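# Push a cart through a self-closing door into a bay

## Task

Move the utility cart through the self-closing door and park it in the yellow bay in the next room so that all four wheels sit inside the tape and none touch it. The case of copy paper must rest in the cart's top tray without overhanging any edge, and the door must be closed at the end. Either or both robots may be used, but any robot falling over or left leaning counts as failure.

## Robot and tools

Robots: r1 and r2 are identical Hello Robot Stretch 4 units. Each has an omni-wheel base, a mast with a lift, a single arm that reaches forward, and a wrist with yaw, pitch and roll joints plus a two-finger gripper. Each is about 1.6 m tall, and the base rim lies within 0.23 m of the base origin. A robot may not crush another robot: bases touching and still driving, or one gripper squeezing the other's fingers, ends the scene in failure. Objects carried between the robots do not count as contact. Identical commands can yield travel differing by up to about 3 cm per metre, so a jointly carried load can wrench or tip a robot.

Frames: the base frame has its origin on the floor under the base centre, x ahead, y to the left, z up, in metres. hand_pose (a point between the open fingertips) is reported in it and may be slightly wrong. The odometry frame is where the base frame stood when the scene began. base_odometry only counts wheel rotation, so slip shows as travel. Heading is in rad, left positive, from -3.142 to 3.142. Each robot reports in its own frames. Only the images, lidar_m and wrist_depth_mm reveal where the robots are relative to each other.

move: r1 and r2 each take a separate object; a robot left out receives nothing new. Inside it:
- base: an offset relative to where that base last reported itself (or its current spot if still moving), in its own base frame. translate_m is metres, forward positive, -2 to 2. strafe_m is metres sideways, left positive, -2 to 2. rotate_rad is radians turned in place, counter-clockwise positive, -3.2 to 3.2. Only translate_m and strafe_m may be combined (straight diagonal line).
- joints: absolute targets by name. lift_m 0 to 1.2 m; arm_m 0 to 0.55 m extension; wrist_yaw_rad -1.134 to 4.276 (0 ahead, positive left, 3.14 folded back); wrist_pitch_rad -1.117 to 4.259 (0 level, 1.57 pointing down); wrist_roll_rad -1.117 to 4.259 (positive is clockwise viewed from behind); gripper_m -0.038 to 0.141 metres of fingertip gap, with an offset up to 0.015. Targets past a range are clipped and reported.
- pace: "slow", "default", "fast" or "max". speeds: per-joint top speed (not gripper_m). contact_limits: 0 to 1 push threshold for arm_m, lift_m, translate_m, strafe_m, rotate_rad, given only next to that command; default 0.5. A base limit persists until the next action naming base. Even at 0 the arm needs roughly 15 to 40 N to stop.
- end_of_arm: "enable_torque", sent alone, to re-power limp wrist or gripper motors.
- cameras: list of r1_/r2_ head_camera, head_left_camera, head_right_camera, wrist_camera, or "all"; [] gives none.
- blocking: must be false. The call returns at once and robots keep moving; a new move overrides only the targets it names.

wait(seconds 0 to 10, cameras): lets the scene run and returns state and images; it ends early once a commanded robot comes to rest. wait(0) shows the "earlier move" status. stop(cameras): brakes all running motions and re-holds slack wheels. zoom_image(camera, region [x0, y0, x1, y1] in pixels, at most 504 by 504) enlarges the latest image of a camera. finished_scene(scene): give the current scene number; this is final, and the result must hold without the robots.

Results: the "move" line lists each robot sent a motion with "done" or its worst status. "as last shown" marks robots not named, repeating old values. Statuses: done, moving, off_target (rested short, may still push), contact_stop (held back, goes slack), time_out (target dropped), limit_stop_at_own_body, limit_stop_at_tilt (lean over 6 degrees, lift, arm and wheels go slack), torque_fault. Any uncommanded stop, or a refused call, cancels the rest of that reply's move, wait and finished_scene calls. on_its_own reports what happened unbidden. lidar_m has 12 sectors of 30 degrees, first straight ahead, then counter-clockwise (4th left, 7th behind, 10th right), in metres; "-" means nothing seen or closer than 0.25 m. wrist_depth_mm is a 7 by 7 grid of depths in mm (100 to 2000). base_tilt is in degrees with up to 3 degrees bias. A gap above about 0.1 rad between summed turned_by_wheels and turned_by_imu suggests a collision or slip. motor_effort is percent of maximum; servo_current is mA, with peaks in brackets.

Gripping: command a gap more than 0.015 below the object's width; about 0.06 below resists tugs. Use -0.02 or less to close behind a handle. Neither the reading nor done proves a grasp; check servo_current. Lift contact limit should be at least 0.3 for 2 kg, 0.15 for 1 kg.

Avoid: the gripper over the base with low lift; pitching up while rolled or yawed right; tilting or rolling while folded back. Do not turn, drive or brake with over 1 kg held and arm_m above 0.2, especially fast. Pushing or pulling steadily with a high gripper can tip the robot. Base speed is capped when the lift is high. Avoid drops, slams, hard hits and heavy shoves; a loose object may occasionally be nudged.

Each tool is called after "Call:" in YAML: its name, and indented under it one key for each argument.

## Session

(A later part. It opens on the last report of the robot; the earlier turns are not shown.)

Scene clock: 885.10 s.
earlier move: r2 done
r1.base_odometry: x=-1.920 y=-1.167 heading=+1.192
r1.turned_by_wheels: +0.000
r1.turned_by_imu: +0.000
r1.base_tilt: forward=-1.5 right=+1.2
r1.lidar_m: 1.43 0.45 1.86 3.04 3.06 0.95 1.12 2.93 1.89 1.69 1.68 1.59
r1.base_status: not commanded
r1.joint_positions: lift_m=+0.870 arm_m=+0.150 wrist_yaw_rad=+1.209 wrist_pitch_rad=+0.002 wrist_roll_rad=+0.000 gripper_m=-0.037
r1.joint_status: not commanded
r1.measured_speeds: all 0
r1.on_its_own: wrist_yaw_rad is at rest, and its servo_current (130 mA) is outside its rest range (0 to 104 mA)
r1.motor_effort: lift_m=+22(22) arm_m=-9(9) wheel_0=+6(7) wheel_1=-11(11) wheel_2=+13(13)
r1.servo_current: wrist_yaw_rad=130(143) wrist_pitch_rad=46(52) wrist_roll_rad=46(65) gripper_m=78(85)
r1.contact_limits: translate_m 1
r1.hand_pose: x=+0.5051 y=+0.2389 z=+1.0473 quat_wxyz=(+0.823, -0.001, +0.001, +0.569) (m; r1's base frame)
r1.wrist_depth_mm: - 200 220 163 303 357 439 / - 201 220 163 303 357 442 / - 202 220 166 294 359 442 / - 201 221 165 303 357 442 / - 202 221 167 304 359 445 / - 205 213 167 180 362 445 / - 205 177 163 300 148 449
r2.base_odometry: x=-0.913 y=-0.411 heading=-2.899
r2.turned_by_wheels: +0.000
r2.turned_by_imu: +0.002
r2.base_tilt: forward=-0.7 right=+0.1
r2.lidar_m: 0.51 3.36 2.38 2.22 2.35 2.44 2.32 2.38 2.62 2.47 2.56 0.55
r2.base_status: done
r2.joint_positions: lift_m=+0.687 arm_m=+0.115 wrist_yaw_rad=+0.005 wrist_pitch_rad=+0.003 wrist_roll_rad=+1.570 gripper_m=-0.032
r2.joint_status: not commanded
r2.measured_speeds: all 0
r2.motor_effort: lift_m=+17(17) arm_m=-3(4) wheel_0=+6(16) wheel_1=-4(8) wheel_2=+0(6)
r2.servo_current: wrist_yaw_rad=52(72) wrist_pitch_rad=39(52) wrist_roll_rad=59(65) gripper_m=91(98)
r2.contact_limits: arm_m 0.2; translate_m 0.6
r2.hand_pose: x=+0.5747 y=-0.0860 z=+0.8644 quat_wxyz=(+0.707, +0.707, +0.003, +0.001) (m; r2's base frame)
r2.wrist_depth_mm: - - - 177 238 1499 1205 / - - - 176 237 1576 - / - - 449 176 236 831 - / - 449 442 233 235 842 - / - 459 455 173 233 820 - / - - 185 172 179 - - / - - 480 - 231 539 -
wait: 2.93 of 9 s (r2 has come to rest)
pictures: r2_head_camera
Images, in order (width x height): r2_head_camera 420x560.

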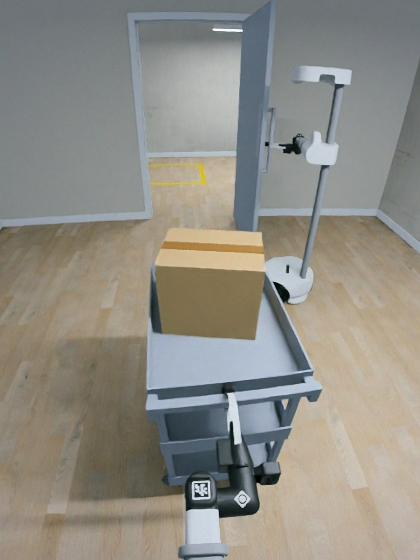

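Call:
move:
  blocking: false
  r2: {"base":{"translate_m":0.35,"strafe_m":0.02},"pace":"slow","contact_limits":{"translate_m":0.6}}
  cameras: []

Call:
wait:
  seconds: 9
  cameras: ["r2_head_camera"]

Scene clock: 899.00 s.
move: r2 moving
r1.base_odometry: x=-1.920 y=-1.167 heading=+1.192
r1.turned_by_wheels: +0.000
r1.turned_by_imu: +0.000
r1.base_tilt: forward=-1.5 right=+1.2
r1.lidar_m: 1.45 0.46 1.87 3.03 3.07 0.94 1.12 2.93 1.88 1.66 1.68 1.62
r1.base_status: not commanded
r1.joint_positions: lift_m=+0.870 arm_m=+0.150 wrist_yaw_rad=+1.209 wrist_pitch_rad=+0.002 wrist_roll_rad=+0.000 gripper_m=-0.037
r1.joint_status: not commanded
r1.measured_speeds: all 0
r1.motor_effort: lift_m=+22(22) arm_m=-9(9) wheel_0=+6(7) wheel_1=-11(11) wheel_2=+13(13)
r1.servo_current: wrist_yaw_rad=117(143) wrist_pitch_rad=46(46) wrist_roll_rad=39(59) gripper_m=72(78)
r1.contact_limits: translate_m 1
r1.hand_pose: x=+0.5051 y=+0.2389 z=+1.0473 quat_wxyz=(+0.823, -0.001, +0.001, +0.569) (m; r1's base frame)
r1.wrist_depth_mm: - 200 220 163 301 357 439 / - 201 220 164 303 357 445 / - 202 220 166 296 357 439 / - 202 220 165 304 357 442 / - 202 221 166 304 359 442 / - 204 213 167 180 359 445 / - 205 178 163 296 148 449
r2.base_odometry: x=-0.925 y=-0.415 heading=-2.899
r2.turned_by_wheels: +0.000
r2.turned_by_imu: +0.000
r2.base_tilt: forward=-0.7 right=+0.1
r2.lidar_m: 0.48 3.34 2.41 2.23 2.34 2.45 2.31 2.40 2.62 2.48 2.57 0.54
r2.base_status: translate_m moving; strafe_m moving
r2.joint_positions: lift_m=+0.687 arm_m=+0.115 wrist_yaw_rad=+0.000 wrist_pitch_rad=+0.003 wrist_roll_rad=+1.570 gripper_m=-0.032
r2.joint_status: not commanded
r2.measured_speeds: translate_m=+0.048 strafe_m=+0.002 rotate_rad=-0.002 lift_m=+0.000 arm_m=+0.000 wrist_yaw_rad=-0.043 wrist_pitch_rad=+0.000 wrist_roll_rad=+0.000
r2.motor_effort: lift_m=+17(17) arm_m=-3(4) wheel_0=+6(10) wheel_1=+8(8) wheel_2=-15(15)
r2.servo_current: wrist_yaw_rad=26(52) wrist_pitch_rad=39(46) wrist_roll_rad=59(59) gripper_m=91(98)
r2.contact_limits: arm_m 0.2; translate_m 0.6
r2.hand_pose: x=+0.5743 y=-0.0875 z=+0.8644 quat_wxyz=(+0.707, +0.707, +0.001, -0.001) (m; r2's base frame)
r2.wrist_depth_mm: - - - 181 243 1464 1205 / - - - 179 240 1537 - / - - - 176 237 809 - / - 442 445 234 236 831 - / - 455 452 173 233 - - / - 466 185 170 179 - - / - - 469 - 228 1618 -
pictures: none
No camera images: "cameras" was empty.

Scene clock: 903.30 s.
earlier move: r2 done
r1.base_odometry: x=-1.920 y=-1.167 heading=+1.192
r1.turned_by_wheels: +0.000
r1.turned_by_imu: +0.000
r1.base_tilt: forward=-1.5 right=+1.2
r1.lidar_m: 1.44 0.45 1.87 3.05 0.80 0.62 0.81 2.95 1.88 1.67 1.67 1.57
r1.base_status: not commanded
r1.joint_positions: lift_m=+0.870 arm_m=+0.150 wrist_yaw_rad=+1.209 wrist_pitch_rad=+0.002 wrist_roll_rad=+0.000 gripper_m=-0.037
r1.joint_status: not commanded
r1.measured_speeds: all 0
r1.on_its_own: wrist_yaw_rad is at rest, and its servo_current (117 mA) is outside its rest range (0 to 104 mA)
r1.motor_effort: lift_m=+22(22) arm_m=-9(9) wheel_0=+7(7) wheel_1=-11(11) wheel_2=+13(13)
r1.servo_current: wrist_yaw_rad=117(150) wrist_pitch_rad=46(52) wrist_roll_rad=59(65) gripper_m=85(85)
r1.contact_limits: translate_m 1
r1.hand_pose: x=+0.5051 y=+0.2389 z=+1.0473 quat_wxyz=(+0.823, -0.001, +0.001, +0.569) (m; r1's base frame)
r1.wrist_depth_mm: - 201 220 163 303 355 445 / - 202 220 164 303 357 439 / - 202 220 166 297 359 439 / - 202 221 164 303 357 445 / - 202 221 167 304 362 442 / - 205 213 167 180 362 445 / - 206 178 163 297 148 449
r2.base_odometry: x=-1.248 y=-0.514 heading=-2.900
r2.turned_by_wheels: -0.001
r2.turned_by_imu: -0.003
r2.base_tilt: forward=-0.7 right=+0.1
r2.lidar_m: 0.54 3.25 2.37 2.27 2.31 2.83 2.68 2.76 2.63 2.48 2.54 0.53
r2.base_status: done
r2.joint_positions: lift_m=+0.687 arm_m=+0.115 wrist_yaw_rad=-0.007 wrist_pitch_rad=+0.003 wrist_roll_rad=+1.570 gripper_m=-0.032
r2.joint_status: not commanded
r2.measured_speeds: all 0
r2.motor_effort: lift_m=+17(17) arm_m=+4(4) wheel_0=-1(10) wheel_1=+4(9) wheel_2=-10(18)
r2.servo_current: wrist_yaw_rad=46(72) wrist_pitch_rad=33(46) wrist_roll_rad=33(59) gripper_m=85(98)
r2.contact_limits: arm_m 0.2; translate_m 0.6
r2.hand_pose: x=+0.5736 y=-0.0896 z=+0.8644 quat_wxyz=(+0.707, +0.707, -0.002, -0.004) (m; r2's base frame)
r2.wrist_depth_mm: - - - 147 203 750 - / - 402 407 152 208 - - / - 424 421 155 216 - - / - 455 445 162 222 831 - / - - 480 167 229 - - / - - 184 171 178 549 - / - - - - 242 1537 480
wait: 4.30 of 9 s (r2 has come to rest)
pictures: r2_head_camera
Images, in order (width x height): r2_head_camera 420x560.

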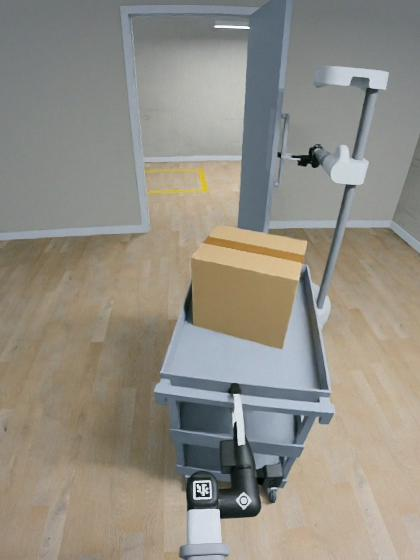

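Call:
move:
  blocking: false
  r1: {"base":{"translate_m":0.055,"strafe_m":-0.14},"joints":{"wrist_yaw_rad":1.38},"speeds":{"wrist_yaw_rad":0.1},"pace":"slow","contact_limits":{"translate_m":1}}
  r2: {"base":{"translate_m":-0.4,"strafe_m":-0.2},"pace":"slow","contact_limits":{"translate_m":0.6}}
  cameras: []

Call:
wait:
  seconds: 3
  cameras: []

Call:
wait:
  seconds: 4
  cameras: []

Call:
move:
  blocking: false
  r1: {"base":{"translate_m":0.075,"strafe_m":-0.13},"joints":{"wrist_yaw_rad":1.54},"speeds":{"wrist_yaw_rad":0.1},"pace":"slow","contact_limits":{"translate_m":1}}
  cameras: []

Call:
wait:
  seconds: 4
  cameras: ["r2_head_camera","r1_head_camera"]

Scene clock: 916.20 s.
move: r1 moving; r2 moving
r1.base_odometry: x=-1.907 y=-1.167 heading=+1.193
r1.turned_by_wheels: +0.001
r1.turned_by_imu: +0.005
r1.base_tilt: forward=-1.5 right=+1.2
r1.lidar_m: 1.43 0.47 1.87 3.04 0.82 0.62 0.96 2.89 1.86 1.64 1.67 1.57
r1.base_status: translate_m moving; strafe_m moving
r1.joint_positions: lift_m=+0.870 arm_m=+0.150 wrist_yaw_rad=+1.246 wrist_pitch_rad=+0.002 wrist_roll_rad=+0.000 gripper_m=-0.037
r1.joint_status: wrist_yaw_rad moving
r1.measured_speeds: translate_m=+0.017 strafe_m=-0.045 rotate_rad=+0.000 lift_m=+0.000 arm_m=+0.000 wrist_yaw_rad=+0.087 wrist_pitch_rad=+0.000 wrist_roll_rad=+0.000
r1.motor_effort: lift_m=+22(22) arm_m=-9(9) wheel_0=+11(13) wheel_1=-14(15) wheel_2=+12(14)
r1.servo_current: wrist_yaw_rad=182(195) wrist_pitch_rad=39(46) wrist_roll_rad=52(59) gripper_m=72(78)
r1.contact_limits: translate_m 1
r1.hand_pose: x=+0.4963 y=+0.2454 z=+1.0473 quat_wxyz=(+0.812, -0.001, +0.001, +0.583) (m; r1's base frame)
r1.wrist_depth_mm: - 205 218 164 294 343 415 / - 205 220 163 294 343 418 / - 205 220 163 294 345 413 / - 206 220 164 297 343 418 / - 206 220 168 296 343 415 / - 206 213 165 180 347 415 / - 206 177 163 293 142 421
r2.base_odometry: x=-1.238 y=-0.505 heading=-2.900
r2.turned_by_wheels: +0.000
r2.turned_by_imu: +0.000
r2.base_tilt: forward=-0.7 right=+0.1
r2.lidar_m: 0.53 3.25 2.40 2.25 2.33 2.79 2.65 2.76 2.62 2.46 2.55 0.51
r2.base_status: translate_m moving; strafe_m moving
r2.joint_positions: lift_m=+0.687 arm_m=+0.115 wrist_yaw_rad=-0.005 wrist_pitch_rad=+0.003 wrist_roll_rad=+1.570 gripper_m=-0.032
r2.joint_status: not commanded
r2.measured_speeds: translate_m=-0.048 strafe_m=-0.025 rotate_rad=+0.001 lift_m=+0.000 arm_m=+0.000 wrist_yaw_rad=+0.041 wrist_pitch_rad=+0.000 wrist_roll_rad=+0.000
r2.motor_effort: lift_m=+17(17) arm_m=+4(4) wheel_0=-7(9) wheel_1=-7(10) wheel_2=+11(11)
r2.servo_current: wrist_yaw_rad=59(59) wrist_pitch_rad=46(46) wrist_roll_rad=59(59) gripper_m=104(104)
r2.contact_limits: arm_m 0.2; translate_m 0.6
r2.hand_pose: x=+0.5738 y=-0.0889 z=+0.8644 quat_wxyz=(+0.707, +0.707, -0.001, -0.003) (m; r2's base frame)
r2.wrist_depth_mm: - - - 147 204 750 - / - 404 404 152 209 - - / - 421 421 156 215 - - / - 459 449 162 222 831 - / - - 480 167 229 - - / - - 184 172 180 544 - / - - - - 243 1576 480
pictures: none
No camera images: "cameras" was empty.

Scene clock: 918.47 s.
earlier move: r1 off_target; r2 moving
r1.base_odometry: x=-1.770 y=-1.167 heading=+1.192
r1.turned_by_wheels: +0.000
r1.turned_by_imu: +0.018
r1.base_tilt: forward=-1.6 right=+1.3
r1.lidar_m: 1.39 0.44 1.94 3.18 3.22 0.86 1.28 2.60 1.68 1.53 1.54 1.52
r1.base_status: done
r1.joint_positions: lift_m=+0.870 arm_m=+0.150 wrist_yaw_rad=+1.358 wrist_pitch_rad=+0.002 wrist_roll_rad=+0.000 gripper_m=-0.037
r1.joint_status: wrist_yaw_rad off_target (ended at +1.356, target +1.380)
r1.measured_speeds: all 0
r1.motor_effort: lift_m=+22(22) arm_m=-9(9) wheel_0=+8(13) wheel_1=-10(15) wheel_2=+9(14)
r1.servo_current: wrist_yaw_rad=130(228) wrist_pitch_rad=39(52) wrist_roll_rad=46(72) gripper_m=72(85)
r1.contact_limits: translate_m 1
r1.hand_pose: x=+0.4677 y=+0.2635 z=+1.0473 quat_wxyz=(+0.778, -0.001, +0.001, +0.628) (m; r1's base frame)
r1.wrist_depth_mm: - 208 222 163 293 336 399 / - 210 224 164 293 336 399 / - 209 224 168 293 338 397 / - 211 227 165 294 338 399 / - 211 224 168 294 340 402 / - 209 213 166 181 340 404 / - 208 179 163 290 317 407
r2.base_odometry: x=-1.071 y=-0.364 heading=-2.901
r2.turned_by_wheels: +0.000
r2.turned_by_imu: +0.000
r2.base_tilt: forward=-0.6 right=+0.1
r2.lidar_m: 0.50 3.47 2.49 2.33 2.41 2.60 2.44 2.55 2.51 2.38 2.49 0.55
r2.base_status: translate_m moving; strafe_m moving
r2.joint_positions: lift_m=+0.687 arm_m=+0.115 wrist_yaw_rad=+0.003 wrist_pitch_rad=+0.003 wrist_roll_rad=+1.570 gripper_m=-0.032
r2.joint_status: not commanded
r2.measured_speeds: translate_m=-0.089 strafe_m=-0.044 rotate_rad=+0.004 lift_m=+0.000 arm_m=+0.000 wrist_yaw_rad=-0.008 wrist_pitch_rad=+0.000 wrist_roll_rad=+0.000
r2.motor_effort: lift_m=+17(17) arm_m=-3(4) wheel_0=-6(11) wheel_1=-9(10) wheel_2=+11(15)
r2.servo_current: wrist_yaw_rad=39(59) wrist_pitch_rad=39(46) wrist_roll_rad=46(59) gripper_m=85(104)
r2.contact_limits: arm_m 0.2; translate_m 0.6
r2.hand_pose: x=+0.5745 y=-0.0867 z=+0.8644 quat_wxyz=(+0.707, +0.707, +0.002, +0.000) (m; r2's base frame)
r2.wrist_depth_mm: - - - 180 240 1397 1205 / - - - 178 239 1537 - / - - 439 177 237 831 - / - 449 445 235 236 831 - / - 459 452 174 233 831 - / - - 185 172 179 - - / - - 477 - 229 544 -
wait: 2.27 of 3 s (r1 has come to rest)
pictures: none
No camera images: "cameras" was empty.

Scene clock: 921.37 s.
earlier move: r2 done
r1.base_odometry: x=-1.770 y=-1.167 heading=+1.192
r1.turned_by_wheels: +0.000
r1.turned_by_imu: +0.000
r1.base_tilt: forward=-1.5 right=+1.3
r1.lidar_m: 1.40 0.43 1.92 3.18 3.22 1.02 1.16 2.62 1.68 1.52 1.53 1.54
r1.base_status: done
r1.joint_positions: lift_m=+0.870 arm_m=+0.150 wrist_yaw_rad=+1.358 wrist_pitch_rad=+0.002 wrist_roll_rad=+0.000 gripper_m=-0.037
r1.joint_status: wrist_yaw_rad off_target (ended at +1.356, target +1.380)
r1.measured_speeds: all 0
r1.on_its_own: wrist_yaw_rad is at rest, and its servo_current (124 mA) is outside its rest range (0 to 104 mA)
r1.motor_effort: lift_m=+22(22) arm_m=-9(10) wheel_0=+8(13) wheel_1=-10(15) wheel_2=+10(14)
r1.servo_current: wrist_yaw_rad=124(228) wrist_pitch_rad=46(52) wrist_roll_rad=59(72) gripper_m=78(85)
r1.contact_limits: translate_m 1
r1.hand_pose: x=+0.4677 y=+0.2635 z=+1.0473 quat_wxyz=(+0.778, -0.001, +0.001, +0.628) (m; r1's base frame)
r1.wrist_depth_mm: - 208 223 163 294 336 399 / - 209 223 164 296 338 402 / - 210 223 168 294 340 399 / - 210 227 165 294 336 397 / - 210 223 168 294 342 402 / - 210 213 166 181 340 402 / - 206 179 163 291 317 402
r2.base_odometry: x=-0.907 y=-0.224 heading=-2.901
r2.turned_by_wheels: +0.000
r2.turned_by_imu: +0.000
r2.base_tilt: forward=-0.7 right=+0.1
r2.lidar_m: 0.47 3.62 2.59 2.42 2.50 2.39 2.24 2.31 2.41 2.29 2.38 0.55
r2.base_status: done
r2.joint_positions: lift_m=+0.687 arm_m=+0.115 wrist_yaw_rad=+0.001 wrist_pitch_rad=+0.003 wrist_roll_rad=+1.570 gripper_m=-0.032
r2.joint_status: not commanded
r2.measured_speeds: all 0
r2.motor_effort: lift_m=+17(17) arm_m=-3(4) wheel_0=-9(14) wheel_1=-6(10) wheel_2=+6(15)
r2.servo_current: wrist_yaw_rad=52(59) wrist_pitch_rad=39(46) wrist_roll_rad=46(65) gripper_m=85(104)
r2.contact_limits: arm_m 0.2; translate_m 0.6
r2.hand_pose: x=+0.5743 y=-0.0872 z=+0.8644 quat_wxyz=(+0.707, +0.707, +0.001, -0.001) (m; r2's base frame)
r2.wrist_depth_mm: - - - 193 259 1618 1160 / - - - 189 252 1537 500 / - - - 185 247 842 - / - 445 445 180 240 842 - / - 452 452 177 235 842 - / - 455 185 171 179 - - / - 462 459 - 225 - -
wait: 2.90 of 4 s (r2 has come to rest)
pictures: none
No camera images: "cameras" was empty.

Scene clock: 921.87 s.
move: r1 moving
r1.base_odometry: x=-1.758 y=-1.165 heading=+1.193
r1.turned_by_wheels: +0.001
r1.turned_by_imu: +0.002
r1.base_tilt: forward=-1.6 right=+1.2
r1.lidar_m: 1.37 0.43 1.95 3.18 3.22 1.01 1.19 2.59 1.65 1.50 1.53 1.55
r1.base_status: translate_m moving; strafe_m moving
r1.joint_positions: lift_m=+0.870 arm_m=+0.150 wrist_yaw_rad=+1.395 wrist_pitch_rad=+0.002 wrist_roll_rad=+0.000 gripper_m=-0.037
r1.joint_status: wrist_yaw_rad moving
r1.measured_speeds: translate_m=+0.024 strafe_m=-0.042 rotate_rad=-0.001 lift_m=+0.000 arm_m=+0.000 wrist_yaw_rad=+0.088 wrist_pitch_rad=+0.000 wrist_roll_rad=+0.000
r1.motor_effort: lift_m=+22(22) arm_m=-9(9) wheel_0=+12(14) wheel_1=-11(12) wheel_2=+11(11)
r1.servo_current: wrist_yaw_rad=195(221) wrist_pitch_rad=39(52) wrist_roll_rad=26(65) gripper_m=72(78)
r1.contact_limits: translate_m 1
r1.hand_pose: x=+0.4579 y=+0.2687 z=+1.0473 quat_wxyz=(+0.766, -0.001, +0.001, +0.642) (m; r1's base frame)
r1.wrist_depth_mm: - 214 223 165 289 327 382 / - 213 222 165 289 327 384 / - 216 223 166 287 327 382 / - 226 227 165 290 329 382 / - - 224 168 289 329 382 / - - 216 166 180 336 384 / - - 177 164 286 150 387
r2: as last shown
r2.base_tilt: forward=-0.6 right=+0.1
r2.lidar_m: 0.49 3.64 2.58 2.44 2.46 2.38 2.26 2.32 2.42 2.29 2.36 0.55
r2.motor_effort: lift_m=+17(17) arm_m=-3(4) wheel_0=-9(9) wheel_1=-6(6) wheel_2=+6(6)
r2.servo_current: wrist_yaw_rad=52(52) wrist_pitch_rad=39(46) wrist_roll_rad=52(65) gripper_m=91(91)
r2.contact_limits: arm_m 0.2; translate_m 0.6
r2.wrist_depth_mm: - - - 194 262 1576 1138 / - - - 190 252 1537 492 / - - - 185 246 820 - / - 449 445 180 239 854 - / - 452 452 177 235 820 - / - 452 185 172 179 - - / - 459 459 - 225 - -
pictures: none
No camera images: "cameras" was empty.

Scene clock: 924.13 s.
earlier move: r1 done
r1.base_odometry: x=-1.622 y=-1.145 heading=+1.195
r1.turned_by_wheels: +0.001
r1.turned_by_imu: +0.094
r1.base_tilt: forward=-1.6 right=+1.2
r1.lidar_m: 1.30 0.43 0.42 3.33 3.43 1.18 - 2.09 1.48 1.39 1.44 1.39
r1.base_status: done
r1.joint_positions: lift_m=+0.870 arm_m=+0.150 wrist_yaw_rad=+1.541 wrist_pitch_rad=+0.002 wrist_roll_rad=+0.000 gripper_m=-0.037
r1.joint_status: all done
r1.measured_speeds: all 0
r1.motor_effort: lift_m=+22(22) arm_m=-6(10) wheel_0=+20(22) wheel_1=-2(14) wheel_2=+9(14)
r1.servo_current: wrist_yaw_rad=52(254) wrist_pitch_rad=39(52) wrist_roll_rad=52(72) gripper_m=72(85)
r1.contact_limits: translate_m 1
r1.hand_pose: x=+0.4172 y=+0.2856 z=+1.0473 quat_wxyz=(+0.718, -0.001, +0.001, +0.696) (m; r1's base frame)
r1.wrist_depth_mm: - - 234 162 259 276 289 / - - 235 166 260 277 294 / - - 234 166 260 277 293 / - - 235 163 262 278 294 / - - 235 166 260 278 291 / - - 186 166 256 278 294 / - - 234 163 258 133 296
r2.base_odometry: x=-0.907 y=-0.224 heading=-2.901
r2.turned_by_wheels: +0.000
r2.turned_by_imu: +0.000
r2.base_tilt: forward=-0.6 right=+0.1
r2.lidar_m: 0.48 3.63 2.57 2.40 2.50 2.39 2.24 2.33 2.43 2.29 2.38 0.55
r2.base_status: not commanded
r2.joint_positions: lift_m=+0.687 arm_m=+0.115 wrist_yaw_rad=+0.001 wrist_pitch_rad=+0.003 wrist_roll_rad=+1.570 gripper_m=-0.032
r2.joint_status: not commanded
r2.measured_speeds: all 0
r2.motor_effort: lift_m=+17(17) arm_m=-3(4) wheel_0=-9(9) wheel_1=-6(6) wheel_2=+6(7)
r2.servo_current: wrist_yaw_rad=39(59) wrist_pitch_rad=39(46) wrist_roll_rad=46(65) gripper_m=91(98)
r2.contact_limits: arm_m 0.2; translate_m 0.6
r2.hand_pose: x=+0.5743 y=-0.0872 z=+0.8644 quat_wxyz=(+0.707, +0.707, +0.001, -0.001) (m; r2's base frame)
r2.wrist_depth_mm: - - - 194 258 1661 1182 / - - - 190 251 1708 492 / - - - 183 247 820 - / - 445 445 180 240 842 - / - 452 452 177 234 831 - / - 459 185 172 179 - - / - 455 459 - 226 - -
wait: 2.27 of 4 s (r1 has come to rest)
pictures: r1_head_camera, r2_head_camera
Images, in order (width x height): r1_head_camera 420x560, r2_head_camera 420x560.

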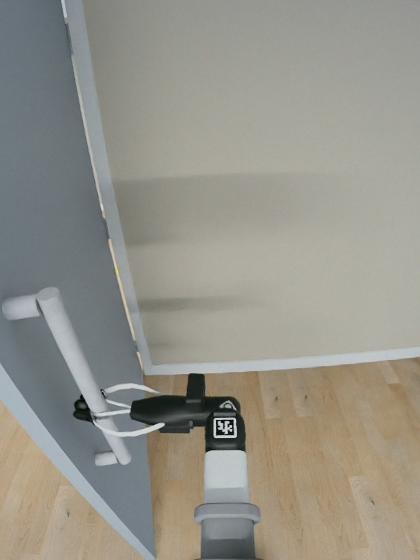

